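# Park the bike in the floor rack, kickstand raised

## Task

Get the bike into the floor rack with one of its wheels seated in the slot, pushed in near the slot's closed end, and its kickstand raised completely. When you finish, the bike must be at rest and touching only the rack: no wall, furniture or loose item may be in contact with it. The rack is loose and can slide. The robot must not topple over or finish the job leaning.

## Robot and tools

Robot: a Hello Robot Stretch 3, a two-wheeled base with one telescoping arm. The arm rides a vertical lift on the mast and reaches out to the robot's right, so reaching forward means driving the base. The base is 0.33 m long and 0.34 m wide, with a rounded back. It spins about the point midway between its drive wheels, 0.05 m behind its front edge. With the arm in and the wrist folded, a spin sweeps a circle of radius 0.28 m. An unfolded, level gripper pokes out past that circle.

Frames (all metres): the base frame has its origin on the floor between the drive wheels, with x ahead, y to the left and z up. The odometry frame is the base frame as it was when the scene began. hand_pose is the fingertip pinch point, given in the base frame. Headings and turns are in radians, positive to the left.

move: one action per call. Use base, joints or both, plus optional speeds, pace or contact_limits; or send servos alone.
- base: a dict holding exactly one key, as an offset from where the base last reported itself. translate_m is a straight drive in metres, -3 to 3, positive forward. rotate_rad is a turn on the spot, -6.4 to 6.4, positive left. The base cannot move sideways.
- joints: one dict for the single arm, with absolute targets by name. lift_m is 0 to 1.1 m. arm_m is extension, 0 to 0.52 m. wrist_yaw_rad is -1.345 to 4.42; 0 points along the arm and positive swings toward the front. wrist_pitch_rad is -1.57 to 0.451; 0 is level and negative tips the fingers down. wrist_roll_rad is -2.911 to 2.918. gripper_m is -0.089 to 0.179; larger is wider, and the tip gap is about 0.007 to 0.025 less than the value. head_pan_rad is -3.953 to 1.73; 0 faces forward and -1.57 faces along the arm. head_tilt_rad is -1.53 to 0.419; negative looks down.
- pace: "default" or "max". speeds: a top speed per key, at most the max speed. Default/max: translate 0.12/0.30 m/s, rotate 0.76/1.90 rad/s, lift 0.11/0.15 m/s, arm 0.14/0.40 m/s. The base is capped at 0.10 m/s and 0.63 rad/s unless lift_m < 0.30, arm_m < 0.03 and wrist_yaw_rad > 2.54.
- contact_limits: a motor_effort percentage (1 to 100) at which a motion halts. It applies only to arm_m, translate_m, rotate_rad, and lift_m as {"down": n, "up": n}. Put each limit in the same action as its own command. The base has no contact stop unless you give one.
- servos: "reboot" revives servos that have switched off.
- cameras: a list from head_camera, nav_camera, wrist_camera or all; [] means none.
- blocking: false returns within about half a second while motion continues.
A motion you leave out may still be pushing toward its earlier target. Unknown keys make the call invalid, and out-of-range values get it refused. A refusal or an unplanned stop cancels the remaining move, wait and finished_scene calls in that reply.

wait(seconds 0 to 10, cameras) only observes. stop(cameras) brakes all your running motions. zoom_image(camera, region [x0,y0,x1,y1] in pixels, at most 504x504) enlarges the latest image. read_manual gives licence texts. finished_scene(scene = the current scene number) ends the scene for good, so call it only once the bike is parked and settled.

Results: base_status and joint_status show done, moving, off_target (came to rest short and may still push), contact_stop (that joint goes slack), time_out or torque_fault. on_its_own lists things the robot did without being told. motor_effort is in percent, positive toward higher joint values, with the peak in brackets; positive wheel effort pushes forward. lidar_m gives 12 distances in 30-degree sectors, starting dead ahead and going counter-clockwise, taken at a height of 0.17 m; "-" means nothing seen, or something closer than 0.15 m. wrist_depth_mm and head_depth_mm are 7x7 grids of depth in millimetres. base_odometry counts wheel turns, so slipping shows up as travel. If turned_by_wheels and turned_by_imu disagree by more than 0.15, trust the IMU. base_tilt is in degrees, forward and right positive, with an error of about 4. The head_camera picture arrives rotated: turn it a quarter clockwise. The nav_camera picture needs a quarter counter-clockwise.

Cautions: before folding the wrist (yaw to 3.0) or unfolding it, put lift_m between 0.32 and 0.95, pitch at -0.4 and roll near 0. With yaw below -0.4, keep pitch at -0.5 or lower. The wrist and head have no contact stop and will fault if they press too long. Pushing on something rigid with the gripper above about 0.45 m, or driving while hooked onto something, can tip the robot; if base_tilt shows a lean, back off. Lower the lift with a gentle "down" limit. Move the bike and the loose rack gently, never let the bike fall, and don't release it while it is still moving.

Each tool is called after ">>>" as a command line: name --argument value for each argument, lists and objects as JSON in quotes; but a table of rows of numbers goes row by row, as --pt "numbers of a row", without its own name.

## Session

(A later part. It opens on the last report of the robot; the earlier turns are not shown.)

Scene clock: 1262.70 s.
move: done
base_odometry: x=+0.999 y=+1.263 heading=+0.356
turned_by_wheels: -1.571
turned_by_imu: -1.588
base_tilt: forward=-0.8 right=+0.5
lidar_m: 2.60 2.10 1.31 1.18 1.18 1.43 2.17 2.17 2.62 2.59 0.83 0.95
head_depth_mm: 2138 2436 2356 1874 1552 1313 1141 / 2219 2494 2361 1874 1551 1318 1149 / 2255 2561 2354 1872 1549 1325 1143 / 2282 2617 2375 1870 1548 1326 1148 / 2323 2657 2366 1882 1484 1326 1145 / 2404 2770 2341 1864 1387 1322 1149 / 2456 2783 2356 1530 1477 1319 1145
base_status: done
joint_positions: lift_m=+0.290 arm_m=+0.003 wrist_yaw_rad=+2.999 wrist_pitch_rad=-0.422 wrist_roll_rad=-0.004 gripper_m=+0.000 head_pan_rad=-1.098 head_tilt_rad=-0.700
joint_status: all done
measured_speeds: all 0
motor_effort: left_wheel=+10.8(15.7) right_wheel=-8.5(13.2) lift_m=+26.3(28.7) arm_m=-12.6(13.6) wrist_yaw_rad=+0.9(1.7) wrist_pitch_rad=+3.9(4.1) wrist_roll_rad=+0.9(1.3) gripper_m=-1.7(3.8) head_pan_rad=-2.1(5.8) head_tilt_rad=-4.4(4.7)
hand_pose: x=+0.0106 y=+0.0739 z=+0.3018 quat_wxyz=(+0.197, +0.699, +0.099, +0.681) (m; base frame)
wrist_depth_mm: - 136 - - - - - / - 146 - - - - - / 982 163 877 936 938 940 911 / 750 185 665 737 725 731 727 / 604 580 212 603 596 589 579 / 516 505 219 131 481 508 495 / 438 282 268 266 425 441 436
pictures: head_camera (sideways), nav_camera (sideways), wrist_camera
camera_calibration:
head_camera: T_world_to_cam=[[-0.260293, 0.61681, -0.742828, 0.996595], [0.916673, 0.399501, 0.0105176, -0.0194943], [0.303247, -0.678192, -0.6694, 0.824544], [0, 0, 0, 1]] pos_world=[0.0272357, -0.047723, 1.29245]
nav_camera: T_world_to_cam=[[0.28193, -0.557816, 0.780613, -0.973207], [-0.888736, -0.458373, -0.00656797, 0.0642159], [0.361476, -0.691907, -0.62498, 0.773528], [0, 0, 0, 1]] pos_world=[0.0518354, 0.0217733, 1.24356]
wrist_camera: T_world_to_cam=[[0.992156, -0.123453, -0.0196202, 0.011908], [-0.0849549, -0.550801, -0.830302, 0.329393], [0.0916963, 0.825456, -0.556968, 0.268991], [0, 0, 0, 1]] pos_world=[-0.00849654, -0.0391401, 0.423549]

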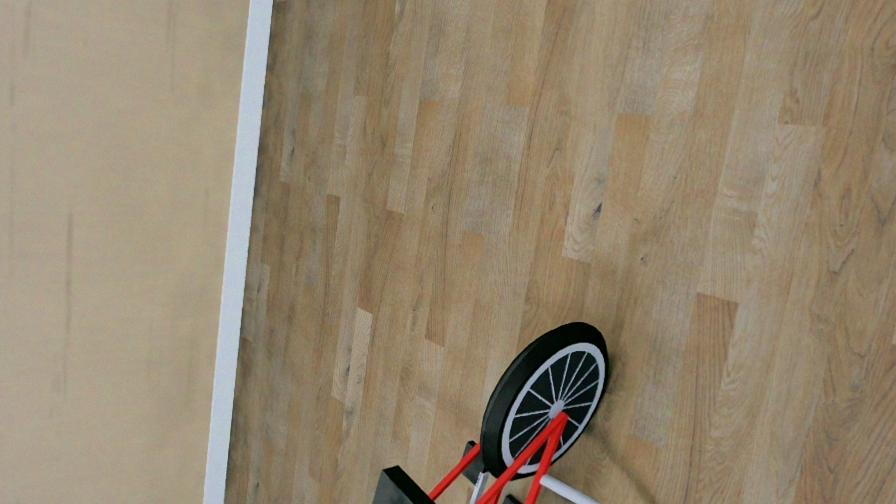

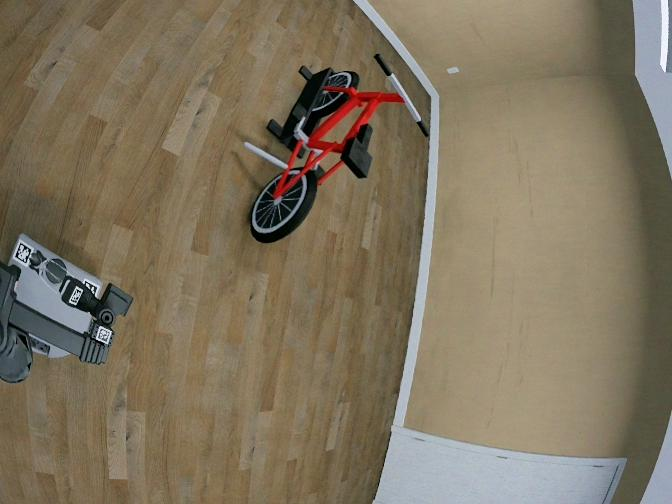

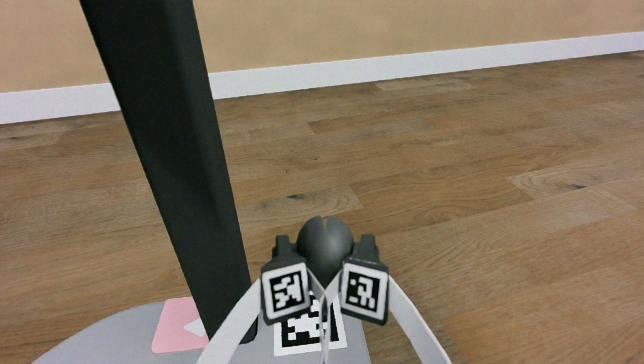

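>>> move --base '{"translate_m": 0.65}' --joints '{"head_pan_rad": -1.1, "head_tilt_rad": -0.9}'

>>> zoom_image --camera "head_camera" --region '[450, 0, 896, 504]'

Scene clock: 1276.13 s.
move: done
base_odometry: x=+1.608 y=+1.490 heading=+0.357
turned_by_wheels: +0.000
turned_by_imu: +0.002
base_tilt: forward=-0.9 right=+0.5
lidar_m: 1.97 1.98 1.45 1.30 1.31 1.57 2.80 2.81 0.71 0.61 0.61 0.94
head_depth_mm: 2209 2169 1820 1572 1309 1225 1106 / 2243 2178 1821 1567 1308 1236 670 / 2278 2183 1824 1216 1330 1223 736 / 2338 2155 1815 1330 1368 1223 963 / 2408 2090 1822 1370 1384 1228 1101 / 2412 2139 1161 1368 1373 1211 1100 / 2462 2149 1807 1465 1367 1217 1100
base_status: done
joint_positions: lift_m=+0.290 arm_m=+0.003 wrist_yaw_rad=+2.999 wrist_pitch_rad=-0.422 wrist_roll_rad=-0.004 gripper_m=+0.000 head_pan_rad=-1.100 head_tilt_rad=-0.900
joint_status: all done
measured_speeds: all 0
motor_effort: left_wheel=+8.3(12.4) right_wheel=+0.2(6.6) lift_m=+32.4(33.7) arm_m=-11.3(12.9) wrist_yaw_rad=+0.9(1.9) wrist_pitch_rad=+3.9(4.1) wrist_roll_rad=+1.1(1.3) gripper_m=-2.7(3.8) head_pan_rad=-2.0(3.6) head_tilt_rad=+0.1(7.9)
hand_pose: x=+0.0106 y=+0.0739 z=+0.3018 quat_wxyz=(+0.197, +0.699, +0.099, +0.681) (m; base frame)
wrist_depth_mm: - 136 - - - - - / - 147 - - - - - / 948 163 896 948 958 962 917 / 731 186 666 739 726 730 725 / 602 579 211 595 608 588 583 / 513 507 218 131 491 503 498 / 435 283 267 267 427 432 436
pictures: head_camera (sideways), nav_camera (sideways), wrist_camera
camera_calibration:
head_camera: T_world_to_cam=[[-0.320099, 0.737463, -0.594714, 0.80392], [0.91788, 0.396853, -0.00193017, -0.0032338], [0.234591, -0.546494, -0.803935, 0.999935], [0, 0, 0, 1]] pos_world=[0.0257267, -0.0451195, 1.28198]
nav_camera: T_world_to_cam=[[0.345701, -0.686014, 0.640215, -0.790594], [-0.890294, -0.455329, -0.00716443, 0.0649983], [0.296423, -0.567503, -0.768162, 0.960104], [0, 0, 0, 1]] pos_world=[0.0465791, 0.0320992, 1.24413]
wrist_camera: T_world_to_cam=[[0.992156, -0.123453, -0.0196202, 0.011908], [-0.0849549, -0.550801, -0.830302, 0.329393], [0.0916963, 0.825456, -0.556968, 0.268991], [0, 0, 0, 1]] pos_world=[-0.00849654, -0.0391401, 0.423549]

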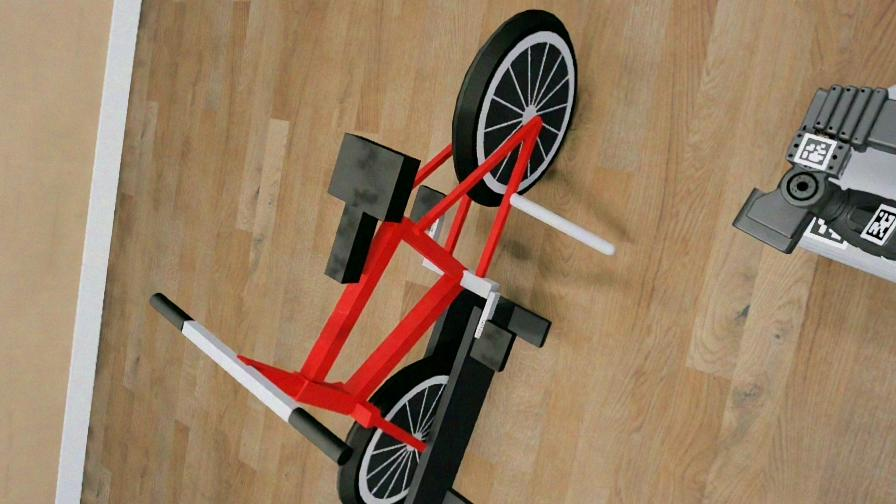

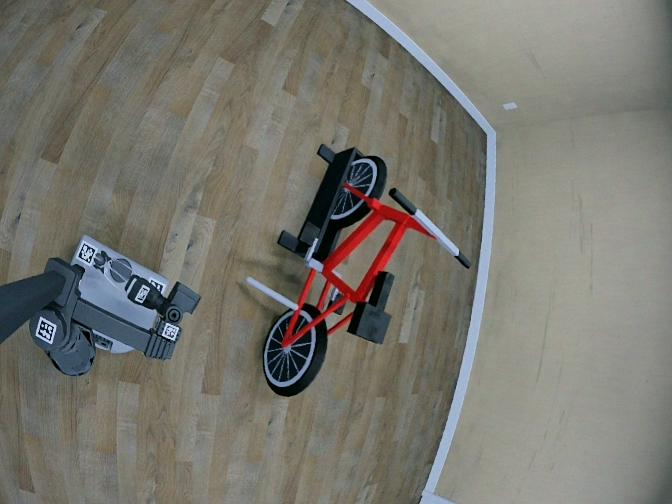

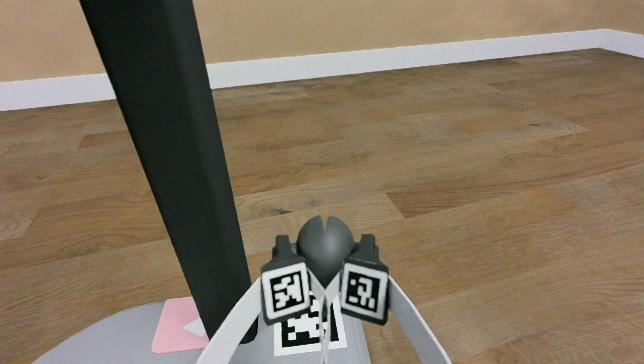

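Scaled by 1.000.

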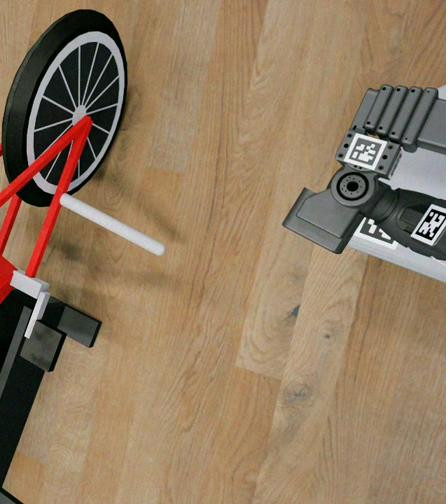

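>>> move --base '{"translate_m": 0.31}' --joints '{"lift_m": 0.45}' --pace "max" --cameras '[]'

>>> move --joints '{"wrist_yaw_rad": 0.0, "gripper_m": -0.02, "head_pan_rad": -1.6, "head_tilt_rad": -0.9}' --cameras '[]'

>>> move --joints '{"wrist_pitch_rad": -0.2, "lift_m": 0.2}'

Scene clock: 1311.50 s.
move: done
base_odometry: x=+1.899 y=+1.598 heading=+0.357
turned_by_wheels: +0.000
turned_by_imu: +0.001
base_tilt: forward=-0.9 right=+0.5
lidar_m: 1.66 1.67 1.50 1.35 1.36 1.64 3.10 3.12 0.61 0.60 0.70 1.85
head_depth_mm: 2143 2179 1822 1008 1226 1221 1087 / 2194 2163 1827 1209 1351 1226 524 / 2219 2185 1743 1314 1326 1227 601 / 2300 2163 1812 1221 1345 1229 980 / 2354 2154 1811 1276 1374 1222 1098 / 2405 2147 1815 1468 1368 1213 1099 / 2404 2141 1809 1548 1371 1224 1100
base_status: done
joint_positions: lift_m=+0.450 arm_m=+0.003 wrist_yaw_rad=+2.999 wrist_pitch_rad=-0.421 wrist_roll_rad=-0.004 gripper_m=+0.000 head_pan_rad=-1.100 head_tilt_rad=-0.900
joint_status: all done
measured_speeds: all 0
motor_effort: left_wheel=+3.8(13.3) right_wheel=-4.6(8.5) lift_m=+26.3(36.6) arm_m=-9.9(11.9) wrist_yaw_rad=+1.3(1.5) wrist_pitch_rad=+3.8(4.0) wrist_roll_rad=+0.8(1.3) gripper_m=-1.8(3.8) head_pan_rad=-1.9(2.7) head_tilt_rad=+0.8(2.2)
hand_pose: x=+0.0106 y=+0.0739 z=+0.4619 quat_wxyz=(+0.197, +0.699, +0.099, +0.681) (m; base frame)
wrist_depth_mm: - 136 - - - - - / - 146 - - - - - / - 163 - - - - - / - 186 929 - - - - / 824 791 212 160 808 811 798 / 699 699 218 131 666 688 687 / 601 624 287 584 578 595 598
pictures: none
No camera images: "cameras" was empty.

Scene clock: 1314.00 s.
move: done
base_odometry: x=+1.899 y=+1.598 heading=+0.357
turned_by_wheels: +0.000
turned_by_imu: +0.000
base_tilt: forward=-0.8 right=+0.5
lidar_m: 1.66 1.67 1.51 1.35 1.36 1.65 3.10 3.12 0.61 0.61 0.71 1.85
head_depth_mm: 2514 2195 1820 1545 1371 1223 1110 / 2421 2173 1832 1263 1373 1228 956 / 2397 2162 1816 1227 1341 1227 583 / 2337 2151 1812 1280 1373 670 939 / 2246 2150 1816 1228 1327 1220 1097 / 2198 2147 1756 1309 1321 1221 1098 / 2127 2150 1798 1121 1291 1224 1105
base_status: not commanded
joint_positions: lift_m=+0.450 arm_m=+0.003 wrist_yaw_rad=+0.002 wrist_pitch_rad=-0.421 wrist_roll_rad=-0.004 gripper_m=-0.020 head_pan_rad=-1.603 head_tilt_rad=-0.900
joint_status: all done
measured_speeds: all 0
motor_effort: left_wheel=+2.8(4.5) right_wheel=-4.4(5.1) lift_m=+25.0(26.1) arm_m=-9.7(11.6) wrist_yaw_rad=-1.7(4.5) wrist_pitch_rad=+3.8(4.0) wrist_roll_rad=+0.9(1.3) gripper_m=-8.5(87.4) head_pan_rad=+2.7(4.4) head_tilt_rad=+0.5(3.0)
hand_pose: x=-0.0210 y=-0.3718 z=+0.4619 quat_wxyz=(+0.693, +0.149, -0.690, -0.147) (m; base frame)
wrist_depth_mm: - 394 416 - 349 - - / - 468 - 433 - - - / - 456 - - - - - / - 504 544 651 653 - 510 / 558 566 883 161 548 - 769 / - - 125 129 615 646 679 / 597 596 570 585 583 590 593
pictures: none
No camera images: "cameras" was empty.

Scene clock: 1317.10 s.
move: done
base_odometry: x=+1.899 y=+1.598 heading=+0.357
turned_by_wheels: +0.000
turned_by_imu: -0.001
base_tilt: forward=-0.9 right=+0.5
lidar_m: 1.66 1.67 1.50 1.35 1.36 1.64 3.10 3.13 0.61 0.60 0.70 1.84
head_depth_mm: 2536 2176 1812 1538 1369 1224 1106 / 2447 2154 1811 1262 1371 1229 982 / 2404 2173 1823 1202 1350 1223 752 / 2339 2161 1818 1287 1374 1200 925 / 2268 2130 1811 1228 1327 1217 1102 / 2210 2143 1770 1288 1320 1222 1104 / 2144 2144 1803 1121 1298 1220 1096
base_status: not commanded
joint_positions: lift_m=+0.200 arm_m=+0.003 wrist_yaw_rad=+0.002 wrist_pitch_rad=-0.225 wrist_roll_rad=-0.004 gripper_m=-0.020 head_pan_rad=-1.600 head_tilt_rad=-0.900
joint_status: all done
measured_speeds: all 0
motor_effort: left_wheel=+3.5(4.5) right_wheel=-4.2(5.0) lift_m=+25.1(28.0) arm_m=-10.2(11.0) wrist_yaw_rad=-2.0(2.2) wrist_pitch_rad=+4.5(6.5) wrist_roll_rad=+1.0(1.3) gripper_m=-9.1(10.8) head_pan_rad=+2.2(4.1) head_tilt_rad=-1.8(2.2)
hand_pose: x=-0.0210 y=-0.3922 z=+0.2580 quat_wxyz=(+0.704, +0.081, -0.701, -0.079) (m; base frame)
wrist_depth_mm: 375 395 - - - - - / 382 - - - - 379 386 / 403 - - 500 497 410 - / 443 459 381 763 767 - - / - - - 162 605 - 489 / 493 475 125 129 341 505 514 / 425 424 405 408 319 417 418
pictures: head_camera (sideways), nav_camera (sideways), wrist_camera
camera_calibration:
head_camera: T_world_to_cam=[[0.0724872, 0.800232, -0.595294, 0.802237], [0.99579, -0.0916479, -0.00194456, -0.00376601], [-0.0561135, -0.592647, -0.803506, 1.00114], [0, 0, 0, 1]] pos_world=[0.00177588, -0.0489974, 1.28198]
nav_camera: T_world_to_cam=[[-0.0253964, -0.767284, 0.640805, -0.789048], [-0.999607, 0.0270888, -0.00718095, 0.0657311], [-0.0118488, -0.640735, -0.76767, 0.961394], [0, 0, 0, 1]] pos_world=[0.0570576, 0.00879403, 1.24413]
wrist_camera: T_world_to_cam=[[-0.999583, -0.0243675, -0.0155011, -0.0192452], [0.00494475, 0.384411, -0.923149, 0.426285], [0.0284536, -0.922841, -0.38413, -0.0993951], [0, 0, 0, 1]] pos_world=[-0.0185168, -0.256063, 0.355046]

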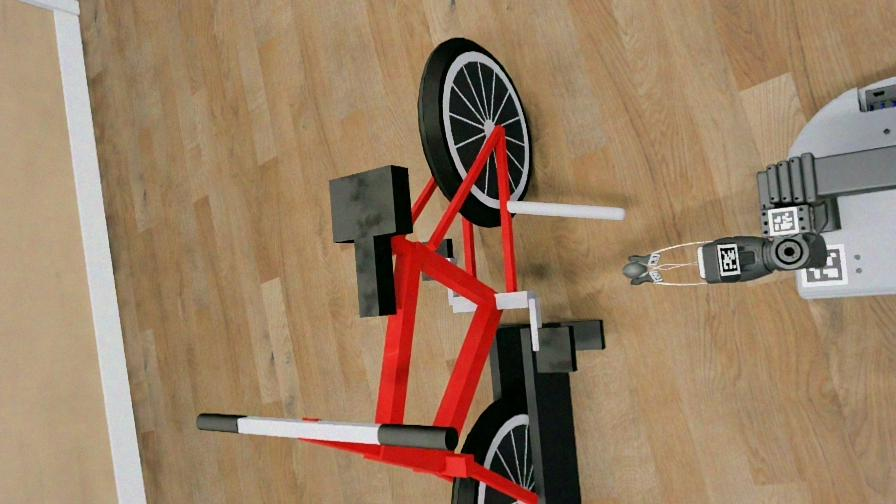

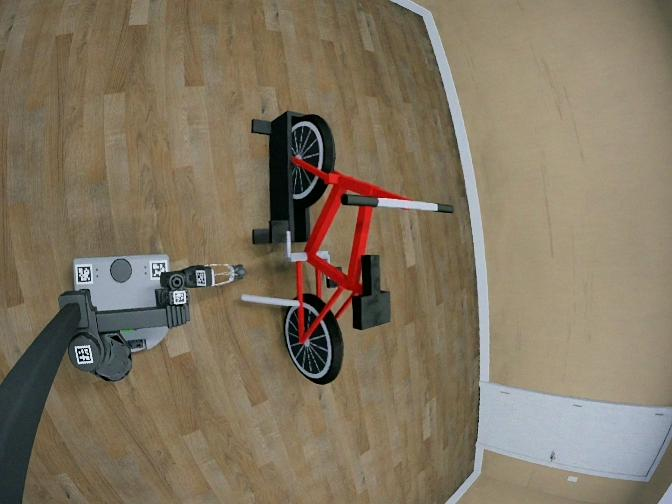

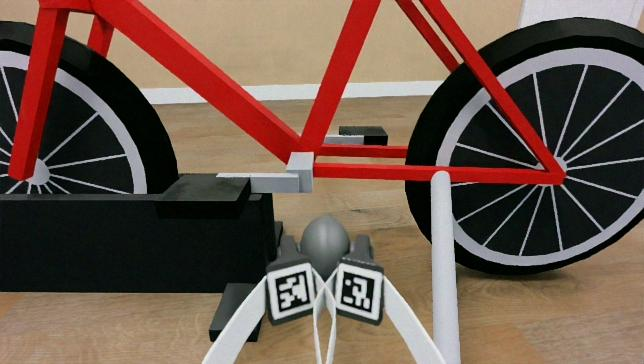

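>>> move --joints '{"lift_m": 0.06}' --cameras '[]'

>>> move --joints '{"arm_m": 0.19}' --contact_limits '{"arm_m": 30}'

Scene clock: 1327.63 s.
move: contact_stop
base_odometry: x=+1.899 y=+1.598 heading=+0.357
turned_by_wheels: +0.000
turned_by_imu: -0.001
base_tilt: forward=-0.9 right=+0.5
lidar_m: 1.66 1.67 1.51 1.35 1.36 1.65 3.10 3.13 0.61 0.61 0.70 1.85
head_depth_mm: 2539 2184 1818 1548 1382 1223 1105 / 2439 2173 1815 1262 1374 1225 985 / 2420 2172 1833 1197 1348 1229 886 / 2340 2172 1815 1284 1374 1201 937 / 2271 2152 1804 1216 1334 1219 1100 / 2200 2139 1767 1288 1327 1218 1099 / 2127 2157 1800 1120 1295 1216 1101
base_status: not commanded
joint_positions: lift_m=+0.077 arm_m=+0.003 wrist_yaw_rad=-0.001 wrist_pitch_rad=-0.224 wrist_roll_rad=-0.004 gripper_m=-0.020 head_pan_rad=-1.600 head_tilt_rad=-0.900
joint_status: lift_m contact_stop (moved -0.123 of -0.140)
measured_speeds: all 0
on_its_own: lift_m is slack since a contact_stop (your +0.060 is given up)
motor_effort: left_wheel=+3.3(4.5) right_wheel=-4.3(5.0) lift_m=+27.9(32.5) arm_m=-8.2(10.4) wrist_yaw_rad=+0.9(2.2) wrist_pitch_rad=+4.4(4.8) wrist_roll_rad=+1.0(1.3) gripper_m=-10.0(11.1) head_pan_rad=+2.7(3.7) head_tilt_rad=-2.1(2.7)
hand_pose: x=-0.0217 y=-0.3922 z=+0.1352 quat_wxyz=(+0.704, +0.079, -0.701, -0.080) (m; base frame)
wrist_depth_mm: - - 391 - - 367 - / 407 271 324 - 429 - 399 / - - 738 905 798 - - / - - - 570 533 435 496 / 409 406 414 421 425 422 418 / 340 338 337 129 324 334 331 / 279 278 268 268 268 277 275
pictures: none
ARM HIT: the arm struck its own base or body hard.
No camera images: "cameras" was empty.

not run: a stop that you did not command came earlier in this reply.

>>> move --joints '{"lift_m": 0.14}' --cameras '[]'

>>> move --joints '{"arm_m": 0.12}' --cameras '[]'

>>> move --joints '{"lift_m": 0.06}' --cameras '["wrist_camera", "head_camera"]'

Scene clock: 1336.13 s.
move: done
base_odometry: x=+1.899 y=+1.598 heading=+0.357
turned_by_wheels: +0.000
turned_by_imu: -0.001
base_tilt: forward=-0.8 right=+0.5
lidar_m: 1.66 1.67 1.50 1.36 1.36 1.65 3.11 3.12 0.61 0.61 0.70 1.85
head_depth_mm: 2509 2193 1832 1536 1373 1225 1104 / 2428 2179 1833 1257 1377 1225 984 / 2407 2185 1838 1208 1349 1224 809 / 2348 2166 1805 1286 1378 1184 928 / 2243 2159 1814 1225 1319 1224 1102 / 2198 2154 1761 1291 1324 1220 1095 / 2138 2145 1789 1117 1300 1221 1099
base_status: not commanded
joint_positions: lift_m=+0.140 arm_m=+0.003 wrist_yaw_rad=-0.001 wrist_pitch_rad=-0.224 wrist_roll_rad=-0.004 gripper_m=-0.020 head_pan_rad=-1.600 head_tilt_rad=-0.900
joint_status: all done
measured_speeds: all 0
motor_effort: left_wheel=+3.7(4.5) right_wheel=-4.1(5.0) lift_m=+32.6(35.5) arm_m=+6.8(6.8) wrist_yaw_rad=+0.8(1.6) wrist_pitch_rad=+4.4(4.5) wrist_roll_rad=+1.2(1.3) gripper_m=-9.0(10.6) head_pan_rad=+2.9(4.0) head_tilt_rad=-2.2(4.1)
hand_pose: x=-0.0217 y=-0.3922 z=+0.1983 quat_wxyz=(+0.704, +0.079, -0.701, -0.080) (m; base frame)
wrist_depth_mm: 365 - - - - 369 - / 406 - - - - 391 - / 426 424 353 474 475 - - / - - 514 732 674 - - / - - - 531 510 479 502 / 428 432 396 129 390 423 423 / 355 355 340 343 326 352 351
pictures: none
No camera images: "cameras" was empty.

Scene clock: 1338.23 s.
move: done
base_odometry: x=+1.899 y=+1.598 heading=+0.357
turned_by_wheels: +0.000
turned_by_imu: +0.000
base_tilt: forward=-0.9 right=+0.6
lidar_m: 1.66 1.67 1.51 1.35 1.36 1.65 3.11 3.12 0.61 0.60 0.70 1.85
head_depth_mm: 2522 2171 1827 1543 1373 1223 1102 / 2421 2182 1828 1261 1382 1225 985 / 2420 2155 1811 1202 1350 1196 821 / 2346 2160 1818 1289 1364 985 957 / 2233 2161 1812 1221 1320 1222 1096 / 2202 2123 1772 1290 1326 1225 1094 / 2133 2158 1799 1113 1292 1218 1097
base_status: not commanded
joint_positions: lift_m=+0.140 arm_m=+0.120 wrist_yaw_rad=-0.001 wrist_pitch_rad=-0.224 wrist_roll_rad=-0.004 gripper_m=-0.020 head_pan_rad=-1.600 head_tilt_rad=-0.900
joint_status: all done
measured_speeds: all 0
motor_effort: left_wheel=+3.7(4.5) right_wheel=-4.0(5.1) lift_m=+32.4(33.9) arm_m=+11.8(14.6) wrist_yaw_rad=+1.3(1.6) wrist_pitch_rad=+4.4(4.4) wrist_roll_rad=+1.1(1.3) gripper_m=-8.6(11.1) head_pan_rad=+1.9(4.0) head_tilt_rad=-1.8(4.6)
hand_pose: x=-0.0217 y=-0.5094 z=+0.1983 quat_wxyz=(+0.704, +0.079, -0.701, -0.080) (m; base frame)
wrist_depth_mm: - 282 - - - 279 259 / - - 301 - - 289 261 / - - 937 333 371 305 289 / 196 211 249 691 678 280 - / - 190 - 535 532 266 - / - - - 129 428 360 368 / 353 354 341 339 338 327 351
pictures: none
No camera images: "cameras" was empty.

Scene clock: 1339.80 s.
move: done
base_odometry: x=+1.899 y=+1.598 heading=+0.357
turned_by_wheels: +0.000
turned_by_imu: +0.000
base_tilt: forward=-0.8 right=+0.6
lidar_m: 1.66 1.67 1.50 1.35 1.36 1.65 3.09 3.12 0.61 0.61 0.70 1.85
head_depth_mm: 2495 2188 1819 1534 1379 1232 1104 / 2427 2172 1818 1263 1379 1227 986 / 2428 2147 1813 1203 1353 1227 925 / 2345 2169 1801 1282 1383 1054 959 / 2261 2144 1812 1232 1323 1222 1102 / 2206 2145 1780 1294 1328 1216 1096 / 2109 2126 1809 1116 1298 1217 1099
base_status: not commanded
joint_positions: lift_m=+0.060 arm_m=+0.120 wrist_yaw_rad=-0.001 wrist_pitch_rad=-0.224 wrist_roll_rad=-0.004 gripper_m=-0.020 head_pan_rad=-1.600 head_tilt_rad=-0.900
joint_status: all done
measured_speeds: all 0
motor_effort: left_wheel=+4.0(4.2) right_wheel=-4.8(4.8) lift_m=+24.8(31.6) arm_m=+12.1(12.9) wrist_yaw_rad=+0.9(1.5) wrist_pitch_rad=+4.4(4.5) wrist_roll_rad=+1.0(1.3) gripper_m=-10.1(10.9) head_pan_rad=+3.1(3.6) head_tilt_rad=-2.5(4.3)
hand_pose: x=-0.0217 y=-0.5094 z=+0.1183 quat_wxyz=(+0.704, +0.079, -0.701, -0.080) (m; base frame)
wrist_depth_mm: - - 276 375 - 272 264 / 159 168 218 - - 285 - / - - 755 830 827 301 - / - - 503 536 525 316 - / - - 395 395 395 371 336 / 311 298 - 128 297 308 306 / 260 251 242 248 249 255 255
pictures: head_camera (sideways), wrist_camera
camera_calibration:
head_camera: T_world_to_cam=[[0.0724084, 0.800244, -0.595288, 0.802229], [0.995801, -0.0915247, -0.00191112, -0.00380342], [-0.0560129, -0.59265, -0.80351, 1.00115], [0, 0, 0, 1]] pos_world=[0.00177645, -0.0489972, 1.28198]
wrist_camera: T_world_to_cam=[[-0.999648, -0.021564, -0.0154847, -0.0235334], [0.00603842, 0.383297, -0.923606, 0.341864], [0.0258519, -0.923373, -0.383031, -0.261686], [0, 0, 0, 1]] pos_world=[-0.0188244, -0.373177, 0.215149]

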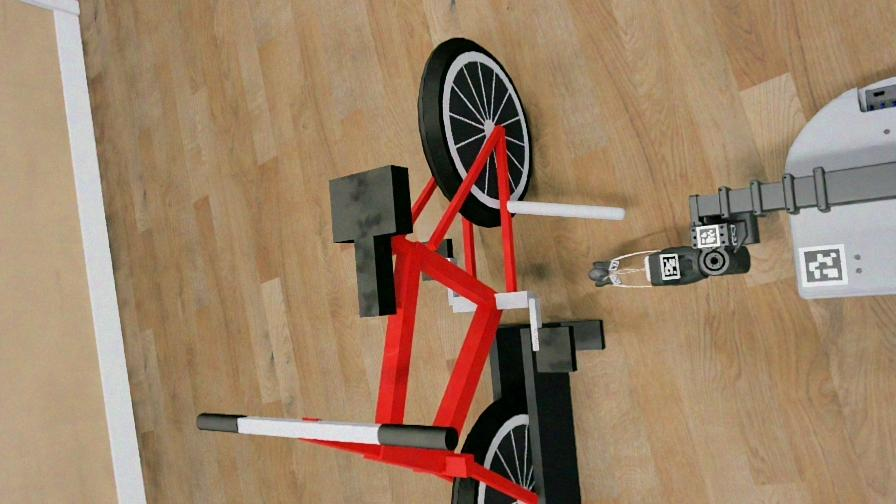

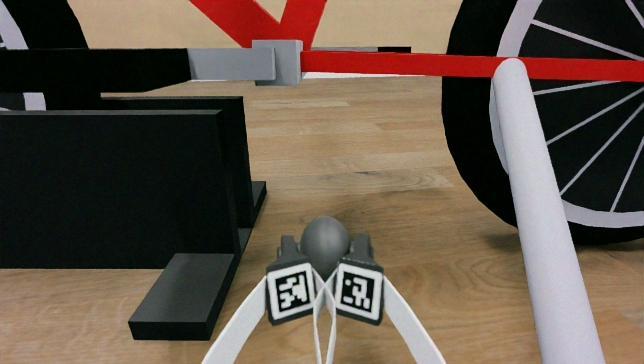

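>>> move --joints '{"arm_m": 0.18}' --contact_limits '{"arm_m": 30}' --cameras '[]'

>>> move --base '{"translate_m": -0.09}' --speeds '{"translate_m": 0.03}' --contact_limits '{"translate_m": 30}' --cameras '["wrist_camera", "head_camera"]'

Scene clock: 1348.20 s.
move: done
base_odometry: x=+1.899 y=+1.598 heading=+0.357
turned_by_wheels: +0.000
turned_by_imu: -0.001
base_tilt: forward=-0.8 right=+0.5
lidar_m: 1.66 1.67 1.51 1.35 1.36 1.64 3.11 3.12 0.61 0.61 0.70 1.85
head_depth_mm: 2504 2171 1825 1545 1373 1229 1105 / 2444 2176 1819 1259 1368 1220 985 / 2424 2154 1825 1202 1338 1206 898 / 2333 2164 1802 1291 1371 1175 960 / 2253 2128 1814 1228 1314 1210 1103 / 2195 2147 1768 1297 1320 1217 1101 / 2131 2150 1799 1110 1297 1218 1097
base_status: not commanded
joint_positions: lift_m=+0.060 arm_m=+0.180 wrist_yaw_rad=-0.001 wrist_pitch_rad=-0.224 wrist_roll_rad=-0.004 gripper_m=-0.020 head_pan_rad=-1.600 head_tilt_rad=-0.900
joint_status: all done
measured_speeds: all 0
motor_effort: left_wheel=+3.3(4.1) right_wheel=-4.3(5.1) lift_m=+25.7(26.7) arm_m=+13.3(14.5) wrist_yaw_rad=+1.0(1.5) wrist_pitch_rad=+4.3(4.4) wrist_roll_rad=+0.8(1.3) gripper_m=-8.6(10.3) head_pan_rad=+1.3(3.1) head_tilt_rad=-5.8(5.8)
contact_limits: arm_m 30 (drawing in: default 31, maximum 56; extending or still: default 40, maximum 69)
hand_pose: x=-0.0217 y=-0.5694 z=+0.1183 quat_wxyz=(+0.704, +0.079, -0.701, -0.080) (m; base frame)
wrist_depth_mm: - - 222 - - 220 213 / - 157 162 - - 233 221 / - 290 679 838 829 248 240 / - - 499 535 524 263 250 / - - 391 389 389 350 - / - - 271 129 296 310 288 / 260 259 241 248 248 257 245
pictures: none
No camera images: "cameras" was empty.

Scene clock: 1351.73 s.
move: done
base_odometry: x=+1.814 y=+1.567 heading=+0.357
turned_by_wheels: +0.000
turned_by_imu: +0.000
base_tilt: forward=-0.8 right=+0.5
lidar_m: 1.75 1.76 1.49 1.34 1.34 1.63 3.03 3.04 0.70 0.68 0.74 1.94
head_depth_mm: 2520 2177 1837 1576 1373 1233 1105 / 2437 2163 1808 1475 1377 1234 983 / 2457 2138 1821 1237 1356 1203 898 / 2387 2154 1811 1217 1334 1170 963 / 2291 2157 1797 1222 1353 1221 1101 / 2221 2143 1809 1224 1324 1215 1098 / 2150 2161 1765 1163 1296 1219 1095
base_status: done
joint_positions: lift_m=+0.060 arm_m=+0.180 wrist_yaw_rad=+0.004 wrist_pitch_rad=-0.224 wrist_roll_rad=-0.004 gripper_m=-0.020 head_pan_rad=-1.600 head_tilt_rad=-0.900
joint_status: not commanded
measured_speeds: all 0
motor_effort: left_wheel=-1.6(5.7) right_wheel=-6.7(8.6) lift_m=+27.6(29.2) arm_m=+12.6(13.8) wrist_yaw_rad=-2.9(3.9) wrist_pitch_rad=+4.3(4.5) wrist_roll_rad=+1.0(1.3) gripper_m=-10.0(10.8) head_pan_rad=+2.5(3.2) head_tilt_rad=-4.5(6.1)
contact_limits: arm_m 30 (drawing in: default 31, maximum 56; extending or still: default 40, maximum 69); translate_m 30 (maximum 100)
hand_pose: x=-0.0206 y=-0.5694 z=+0.1183 quat_wxyz=(+0.704, +0.081, -0.701, -0.078) (m; base frame)
wrist_depth_mm: - 225 - - 219 216 210 / 165 187 - - 223 223 222 / 292 311 831 835 243 242 240 / - 334 538 531 251 257 255 / - - 393 165 150 279 277 / - 300 312 128 125 297 296 / - 256 249 246 120 256 256
pictures: head_camera (sideways), wrist_camera
camera_calibration:
head_camera: T_world_to_cam=[[0.0724084, 0.800244, -0.595288, 0.802229], [0.995801, -0.0915247, -0.00191112, -0.00380342], [-0.0560129, -0.59265, -0.80351, 1.00115], [0, 0, 0, 1]] pos_world=[0.00177645, -0.0489972, 1.28198]
wrist_camera: T_world_to_cam=[[-0.999539, -0.0261323, -0.0154421, -0.0263009], [0.00424714, 0.383326, -0.923603, 0.364831], [0.0300553, -0.923243, -0.383039, -0.316949], [0, 0, 0, 1]] pos_world=[-0.0183122, -0.433157, 0.215149]

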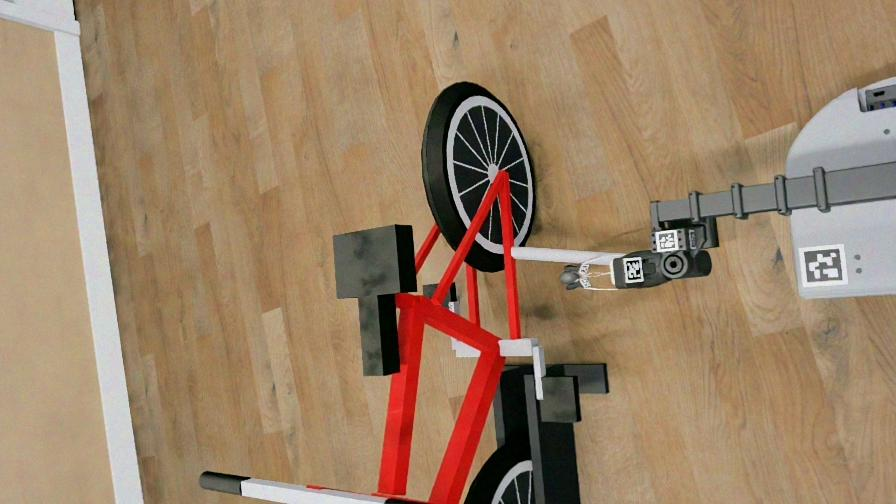

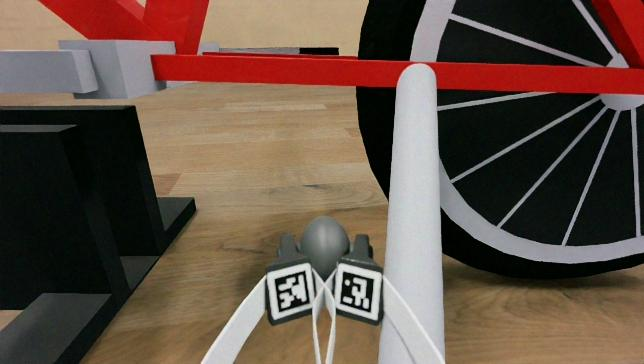

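>>> move --base '{"translate_m": -0.05}' --speeds '{"translate_m": 0.03}' --contact_limits '{"translate_m": 30}' --cameras '["wrist_camera", "head_camera"]'

Scene clock: 1357.77 s.
move: done
base_odometry: x=+1.768 y=+1.549 heading=+0.357
turned_by_wheels: +0.000
turned_by_imu: -0.001
base_tilt: forward=-0.8 right=+0.5
lidar_m: 1.80 1.81 1.47 1.33 1.34 1.62 2.97 2.98 0.69 0.67 0.74 2.00
head_depth_mm: 2512 2178 1816 1579 1379 1226 1101 / 2456 2169 1819 1329 1379 1222 983 / 2429 2169 1807 1241 1358 1208 895 / 2382 2144 1815 1214 1332 1170 968 / 2293 2153 1819 1222 1351 1218 1099 / 2235 2145 1820 1282 1320 1223 1101 / 2164 2135 1753 1166 1300 1223 1094
base_status: done
joint_positions: lift_m=+0.060 arm_m=+0.180 wrist_yaw_rad=+0.002 wrist_pitch_rad=-0.224 wrist_roll_rad=-0.004 gripper_m=-0.020 head_pan_rad=-1.600 head_tilt_rad=-0.900
joint_status: not commanded
measured_speeds: all 0
motor_effort: left_wheel=+0.0(5.2) right_wheel=-6.7(12.1) lift_m=+31.9(33.6) arm_m=+11.8(12.6) wrist_yaw_rad=-1.7(9.8) wrist_pitch_rad=+4.3(4.4) wrist_roll_rad=+1.3(1.3) gripper_m=-10.0(11.1) head_pan_rad=+2.1(2.3) head_tilt_rad=-4.5(6.6)
contact_limits: arm_m 30 (drawing in: default 31, maximum 56; extending or still: default 40, maximum 69); translate_m 30 (maximum 100)
hand_pose: x=-0.0210 y=-0.5694 z=+0.1183 quat_wxyz=(+0.704, +0.080, -0.701, -0.079) (m; base frame)
wrist_depth_mm: - 225 - - 221 217 212 / 163 182 - - 223 224 224 / 300 824 823 835 244 242 242 / 312 532 537 528 253 257 256 / - 376 392 393 145 279 282 / 288 313 312 128 126 296 295 / 256 257 248 248 119 254 254
pictures: head_camera (sideways), wrist_camera
camera_calibration:
head_camera: T_world_to_cam=[[0.0723722, 0.800462, -0.594998, 0.801869], [0.995804, -0.0914951, -0.00196604, -0.00373181], [-0.0560132, -0.592359, -0.803725, 1.00143], [0, 0, 0, 1]] pos_world=[0.00177664, -0.0489977, 1.28198]
wrist_camera: T_world_to_cam=[[-0.999578, -0.0246087, -0.0154557, -0.0258428], [0.00484473, 0.383294, -0.923613, 0.364834], [0.0286531, -0.923298, -0.383013, -0.317004], [0, 0, 0, 1]] pos_world=[-0.0185163, -0.433164, 0.215149]

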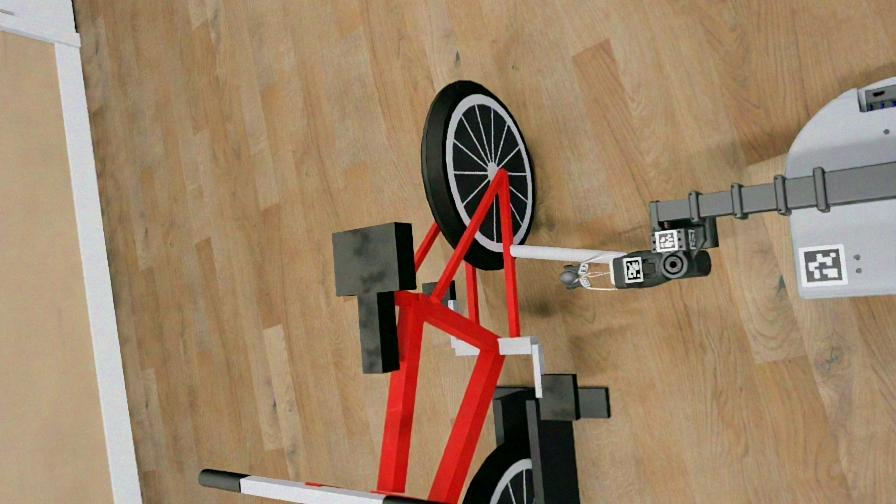

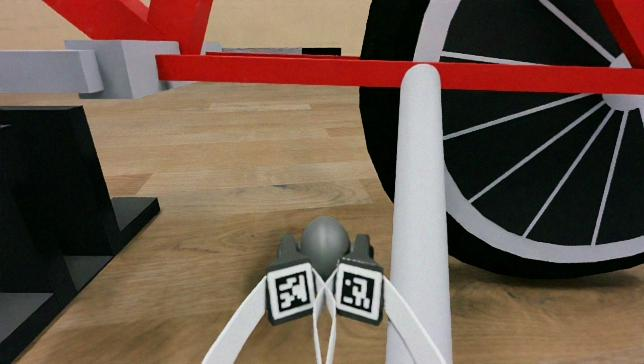

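>>> move --joints '{"arm_m": 0.08}' --cameras '[]'

>>> move --base '{"translate_m": -0.044}' --joints '{"gripper_m": 0.12}' --cameras '["wrist_camera"]'

Scene clock: 1395.67 s.
move: done
base_odometry: x=+1.768 y=+1.549 heading=+0.357
turned_by_wheels: +0.000
turned_by_imu: -0.001
base_tilt: forward=-0.8 right=+0.5
lidar_m: 1.80 1.81 1.48 1.33 1.34 1.62 2.97 2.98 0.70 0.69 0.74 2.00
head_depth_mm: 2499 2179 1830 1569 1377 1228 1106 / 2464 2166 1821 1337 1372 1233 978 / 2443 2157 1813 1241 1354 1220 902 / 2383 2160 1828 1220 1347 1050 964 / 2281 2140 1800 1222 1352 1222 1100 / 2227 2168 1810 1287 1320 1221 1097 / 2149 2139 1756 1164 1300 1221 1099
base_status: not commanded
joint_positions: lift_m=+0.060 arm_m=+0.080 wrist_yaw_rad=+0.002 wrist_pitch_rad=-0.224 wrist_roll_rad=-0.004 gripper_m=-0.020 head_pan_rad=-1.600 head_tilt_rad=-0.900
joint_status: all done
measured_speeds: all 0
motor_effort: left_wheel=-0.5(1.0) right_wheel=-6.7(7.4) lift_m=+32.9(33.8) arm_m=-12.8(15.0) wrist_yaw_rad=-1.4(2.2) wrist_pitch_rad=+4.4(4.4) wrist_roll_rad=+0.8(1.3) gripper_m=-9.1(10.7) head_pan_rad=+1.8(2.1) head_tilt_rad=-5.6(7.0)
contact_limits: translate_m 30 (maximum 100)
hand_pose: x=-0.0210 y=-0.4694 z=+0.1183 quat_wxyz=(+0.704, +0.080, -0.701, -0.079) (m; base frame)
wrist_depth_mm: - 319 324 - 310 300 301 / 224 398 - - 290 - - / - 854 834 834 251 - 336 / - - 535 532 355 - 367 / - 374 396 162 368 371 391 / 296 314 313 129 297 307 311 / 259 258 247 249 247 257 258
pictures: none
No camera images: "cameras" was empty.

Scene clock: 1397.60 s.
move: done
base_odometry: x=+1.726 y=+1.534 heading=+0.357
turned_by_wheels: +0.000
turned_by_imu: +0.000
base_tilt: forward=-0.8 right=+0.5
lidar_m: 1.84 1.85 1.47 1.32 1.32 1.61 2.93 2.94 0.70 0.69 0.76 0.94
head_depth_mm: 2514 2170 1828 1563 1373 1229 1106 / 2476 2182 1814 1536 1378 1220 985 / 2462 2185 1850 1241 1366 1227 896 / 2372 2154 1805 1207 1338 1052 964 / 2299 2162 1804 1189 1377 1225 1100 / 2213 2164 1810 1224 1318 1217 1101 / 2173 2130 1796 1174 1294 1221 1103
base_status: done
joint_positions: lift_m=+0.060 arm_m=+0.080 wrist_yaw_rad=+0.002 wrist_pitch_rad=-0.224 wrist_roll_rad=-0.004 gripper_m=+0.120 head_pan_rad=-1.600 head_tilt_rad=-0.900
joint_status: all done
measured_speeds: all 0
motor_effort: left_wheel=+1.8(5.1) right_wheel=-8.3(10.3) lift_m=+31.1(32.9) arm_m=-12.2(13.3) wrist_yaw_rad=-1.7(2.1) wrist_pitch_rad=+4.3(4.4) wrist_roll_rad=+0.8(1.3) gripper_m=+1.3(99.8) head_pan_rad=+1.2(2.2) head_tilt_rad=-5.9(6.3)
hand_pose: x=-0.0211 y=-0.4694 z=+0.1183 quat_wxyz=(+0.704, +0.080, -0.701, -0.079) (m; base frame)
wrist_depth_mm: - 314 - 315 - 284 - / - - - 295 - - - / - 853 819 351 - - 342 / - 525 535 468 365 373 492 / - 395 393 376 371 390 386 / 314 123 313 298 312 129 311 / 270 242 256 249 257 239 254
pictures: wrist_camera
camera_calibration:
wrist_camera: T_world_to_cam=[[-0.999585, -0.024255, -0.0155247, -0.0232503], [0.00504402, 0.383296, -0.923612, 0.326509], [0.0283528, -0.923307, -0.383015, -0.224684], [0, 0, 0, 1]] pos_world=[-0.0185171, -0.333165, 0.215149]

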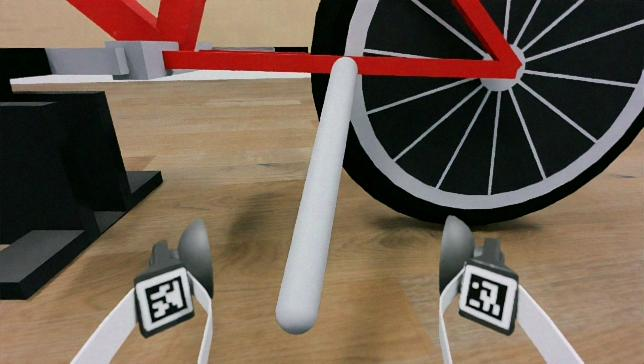

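>>> move --joints '{"arm_m": 0.175}' --contact_limits '{"arm_m": 30}' --cameras '["wrist_camera"]'

>>> move --joints '{"gripper_m": 0.0}' --cameras '["wrist_camera"]'

Scene clock: 1408.83 s.
move: done
base_odometry: x=+1.726 y=+1.534 heading=+0.357
turned_by_wheels: +0.000
turned_by_imu: -0.001
base_tilt: forward=-0.7 right=+0.5
lidar_m: 1.84 1.85 1.47 1.32 1.33 1.60 2.92 2.94 0.69 0.68 0.76 0.94
head_depth_mm: 2545 2173 1824 1566 1371 1228 1103 / 2454 2186 1832 1529 1382 1218 984 / 2419 2167 1816 1244 1366 1200 925 / 2353 2167 1815 1217 1328 1163 963 / 2317 2166 1803 1199 1371 1222 1099 / 2254 2146 1799 1224 1325 1220 1105 / 2161 2138 1802 1169 1294 1217 1091
base_status: not commanded
joint_positions: lift_m=+0.060 arm_m=+0.175 wrist_yaw_rad=+0.002 wrist_pitch_rad=-0.224 wrist_roll_rad=-0.004 gripper_m=+0.120 head_pan_rad=-1.600 head_tilt_rad=-0.900
joint_status: all done
measured_speeds: all 0
motor_effort: left_wheel=+0.9(2.2) right_wheel=-8.9(9.3) lift_m=+28.3(30.0) arm_m=+12.5(14.5) wrist_yaw_rad=-1.1(2.0) wrist_pitch_rad=+4.3(4.4) wrist_roll_rad=+0.8(1.3) gripper_m=+0.0(1.8) head_pan_rad=+0.3(2.2) head_tilt_rad=-5.5(6.7)
contact_limits: arm_m 30 (drawing in: default 31, maximum 56; extending or still: default 40, maximum 69)
hand_pose: x=-0.0211 y=-0.5644 z=+0.1183 quat_wxyz=(+0.704, +0.080, -0.701, -0.079) (m; base frame)
wrist_depth_mm: 231 239 - 227 223 219 218 / 191 - - 230 230 229 233 / 688 821 833 257 250 247 246 / 496 534 530 165 266 262 260 / - 395 393 293 286 285 284 / 310 123 312 287 309 130 307 / 268 241 258 241 255 241 256
pictures: wrist_camera
camera_calibration:
wrist_camera: T_world_to_cam=[[-0.999585, -0.024255, -0.0155247, -0.0255545], [0.00504402, 0.383296, -0.923612, 0.362922], [0.0283528, -0.923307, -0.383015, -0.312398], [0, 0, 0, 1]] pos_world=[-0.0185171, -0.428165, 0.215149]

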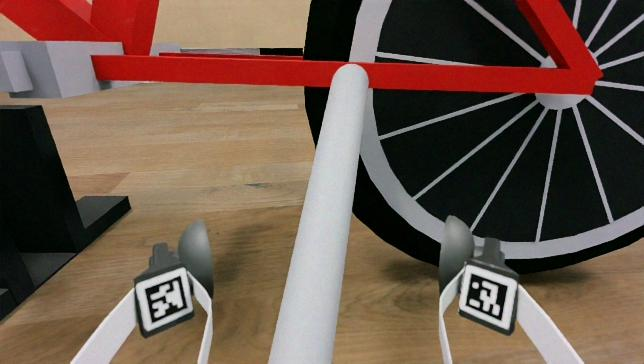

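Scene clock: 1410.70 s.
move: done
base_odometry: x=+1.726 y=+1.534 heading=+0.357
turned_by_wheels: +0.000
turned_by_imu: +0.000
base_tilt: forward=-0.8 right=+0.4
lidar_m: 1.84 1.85 1.47 1.32 1.33 1.61 2.93 2.94 0.70 0.68 0.75 0.94
head_depth_mm: 2544 2155 1810 1574 1375 1230 1107 / 2457 2164 1826 1539 1376 1220 982 / 2431 2170 1820 1235 1361 1207 922 / 2365 2150 1821 1206 1340 1164 964 / 2320 2153 1793 1146 1367 1223 1094 / 2218 2140 1800 1223 1323 1213 1094 / 2168 2151 1796 1153 1299 1217 1095
base_status: not commanded
joint_positions: lift_m=+0.060 arm_m=+0.175 wrist_yaw_rad=-0.006 wrist_pitch_rad=-0.224 wrist_roll_rad=-0.001 gripper_m=+0.001 head_pan_rad=-1.600 head_tilt_rad=-0.900
joint_status: all done
measured_speeds: translate_m=+0.000 rotate_rad=+0.000 lift_m=+0.000 arm_m=+0.000 wrist_yaw_rad=+0.010 wrist_pitch_rad=+0.000 wrist_roll_rad=+0.000 head_pan_rad=+0.000 head_tilt_rad=+0.000
motor_effort: left_wheel=+1.8(2.3) right_wheel=-7.7(9.7) lift_m=+27.5(28.9) arm_m=+10.6(13.9) wrist_yaw_rad=+4.7(6.6) wrist_pitch_rad=+4.3(4.4) wrist_roll_rad=-0.1(1.3) gripper_m=-12.6(100.0) head_pan_rad=+0.2(1.6) head_tilt_rad=-3.7(6.2)
contact_limits: arm_m 30 (drawing in: default 31, maximum 56; extending or still: default 40, maximum 69)
hand_pose: x=-0.0230 y=-0.5645 z=+0.1184 quat_wxyz=(+0.703, +0.077, -0.702, -0.081) (m; base frame)
wrist_depth_mm: 228 235 - 227 225 221 216 / 183 - - 230 231 228 234 / 770 846 849 682 249 248 247 / 503 540 535 166 264 262 262 / - 396 391 154 284 288 287 / 314 313 130 133 130 297 309 / 257 259 242 128 248 256 256
pictures: wrist_camera
camera_calibration:
wrist_camera: T_world_to_cam=[[-0.999712, -0.015871, -0.0179731, -0.0224599], [0.0105293, 0.382858, -0.923747, 0.362901], [0.0215419, -0.923671, -0.382581, -0.31278], [0, 0, 0, 1]] pos_world=[-0.0195366, -0.428202, 0.215161]

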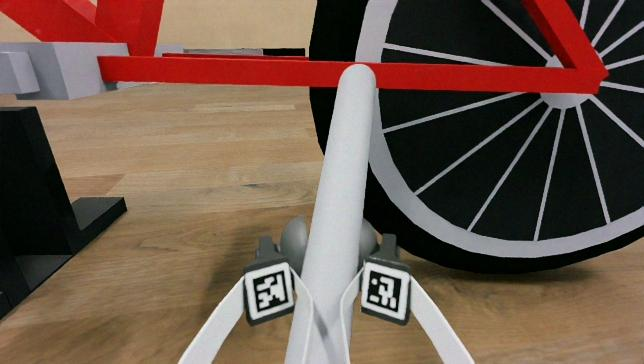

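>>> move --joints '{"gripper_m": -0.02}' --cameras '[]'

>>> move --joints '{"lift_m": 0.1}' --speeds '{"lift_m": 0.02}' --contact_limits '{"lift_m": {"up": 16}}' --cameras '["wrist_camera", "head_camera"]'

Scene clock: 1416.70 s.
move: done
base_odometry: x=+1.726 y=+1.534 heading=+0.357
turned_by_wheels: +0.000
turned_by_imu: -0.001
base_tilt: forward=-0.8 right=+0.5
lidar_m: 1.84 1.86 1.47 1.32 1.33 1.61 2.93 2.94 0.70 0.68 0.75 0.94
head_depth_mm: 2537 2198 1821 1562 1365 1223 1108 / 2439 2156 1799 1545 1369 1223 983 / 2402 2168 1818 1236 1358 1200 927 / 2363 2156 1818 1211 1347 1161 963 / 2286 2154 1810 1191 1368 1219 1099 / 2233 2163 1832 1225 1324 1219 1095 / 2159 2141 1787 1160 1288 1223 1095
base_status: not commanded
joint_positions: lift_m=+0.060 arm_m=+0.175 wrist_yaw_rad=-0.004 wrist_pitch_rad=-0.223 wrist_roll_rad=+0.001 gripper_m=-0.019 head_pan_rad=-1.600 head_tilt_rad=-0.900
joint_status: all done
measured_speeds: all 0
motor_effort: left_wheel=+1.9(2.1) right_wheel=-7.9(8.9) lift_m=+24.9(26.2) arm_m=-2.0(2.0) wrist_yaw_rad=+3.7(5.0) wrist_pitch_rad=+4.1(4.3) wrist_roll_rad=-0.8(1.2) gripper_m=-21.2(97.1) head_pan_rad=+1.0(1.5) head_tilt_rad=-4.5(6.2)
contact_limits: arm_m 30 (drawing in: default 31, maximum 56; extending or still: default 40, maximum 69)
hand_pose: x=-0.0225 y=-0.5645 z=+0.1185 quat_wxyz=(+0.702, +0.078, -0.703, -0.081) (m; base frame)
wrist_depth_mm: 227 234 - 227 225 221 216 / 183 - - 230 230 230 237 / 774 845 850 693 250 249 249 / 513 538 527 165 266 262 260 / - 398 399 151 285 288 288 / 314 312 130 134 130 297 307 / 260 268 249 132 247 255 255
pictures: none
No camera images: "cameras" was empty.

Scene clock: 1419.10 s.
move: done
base_odometry: x=+1.726 y=+1.534 heading=+0.357
turned_by_wheels: +0.000
turned_by_imu: +0.000
base_tilt: forward=-0.8 right=+0.6
lidar_m: 1.84 1.86 1.47 1.32 1.33 1.61 2.92 2.95 0.70 0.68 0.76 0.94
head_depth_mm: 2494 2184 1815 1565 1379 1222 1108 / 2494 2184 1825 1542 1378 1231 984 / 2435 2148 1818 1240 1358 1200 861 / 2381 2147 1817 1212 1345 1074 964 / 2301 2167 1801 1193 1374 1226 1099 / 2229 2156 1804 1229 1319 1215 1100 / 2161 2141 1796 1171 1298 1215 1096
base_status: not commanded
joint_positions: lift_m=+0.100 arm_m=+0.175 wrist_yaw_rad=-0.004 wrist_pitch_rad=-0.314 wrist_roll_rad=+0.004 gripper_m=-0.019 head_pan_rad=-1.600 head_tilt_rad=-0.900
joint_status: all done
measured_speeds: all 0
on_its_own: wrist_pitch_rad is at rest, and its effort (+20.9) is outside its rest range (-8 to +12)
motor_effort: left_wheel=+2.0(2.3) right_wheel=-6.4(8.7) lift_m=+40.5(51.3) arm_m=-8.8(9.4) wrist_yaw_rad=+3.0(5.9) wrist_pitch_rad=+20.9(25.1) wrist_roll_rad=-1.5(2.0) gripper_m=-18.6(23.0) head_pan_rad=+0.0(1.7) head_tilt_rad=-5.5(6.2)
contact_limits: arm_m 30 (drawing in: default 31, maximum 56; extending or still: default 40, maximum 69); lift_m up 16 (down: maximum 72; up: maximum 65)
hand_pose: x=-0.0224 y=-0.5562 z=+0.1366 quat_wxyz=(+0.697, +0.109, -0.700, -0.112) (m; base frame)
wrist_depth_mm: 234 239 - 231 224 220 220 / 190 270 295 236 235 232 236 / 320 698 703 274 258 258 257 / - 510 501 285 279 - - / - 391 396 157 306 305 352 / 312 322 130 132 296 317 314 / 273 280 256 262 262 268 267
pictures: head_camera (sideways), wrist_camera
camera_calibration:
head_camera: T_world_to_cam=[[0.0723808, 0.800544, -0.594886, 0.801729], [0.995803, -0.0915009, -0.00197267, -0.00372358], [-0.0560119, -0.592247, -0.803807, 1.00155], [0, 0, 0, 1]] pos_world=[0.0017766, -0.048998, 1.28198]
wrist_camera: T_world_to_cam=[[-0.999589, -0.0148297, -0.0245376, -0.0199651], [0.0148377, 0.464744, -0.885321, 0.417003], [0.0245328, -0.885321, -0.464332, -0.265644], [0, 0, 0, 1]] pos_world=[-0.0196273, -0.429276, 0.245344]

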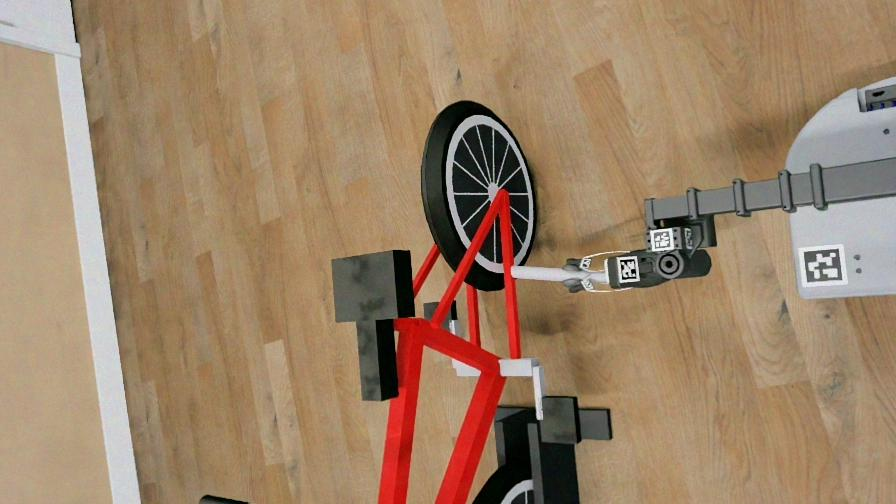

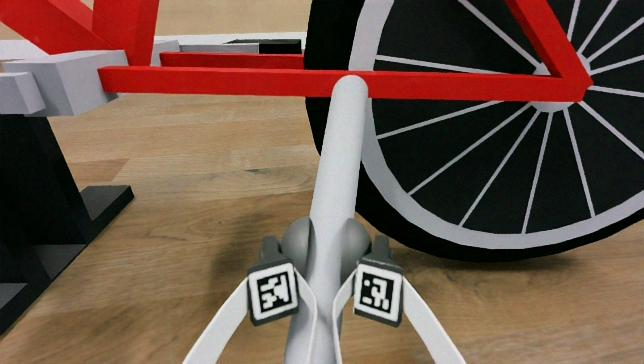

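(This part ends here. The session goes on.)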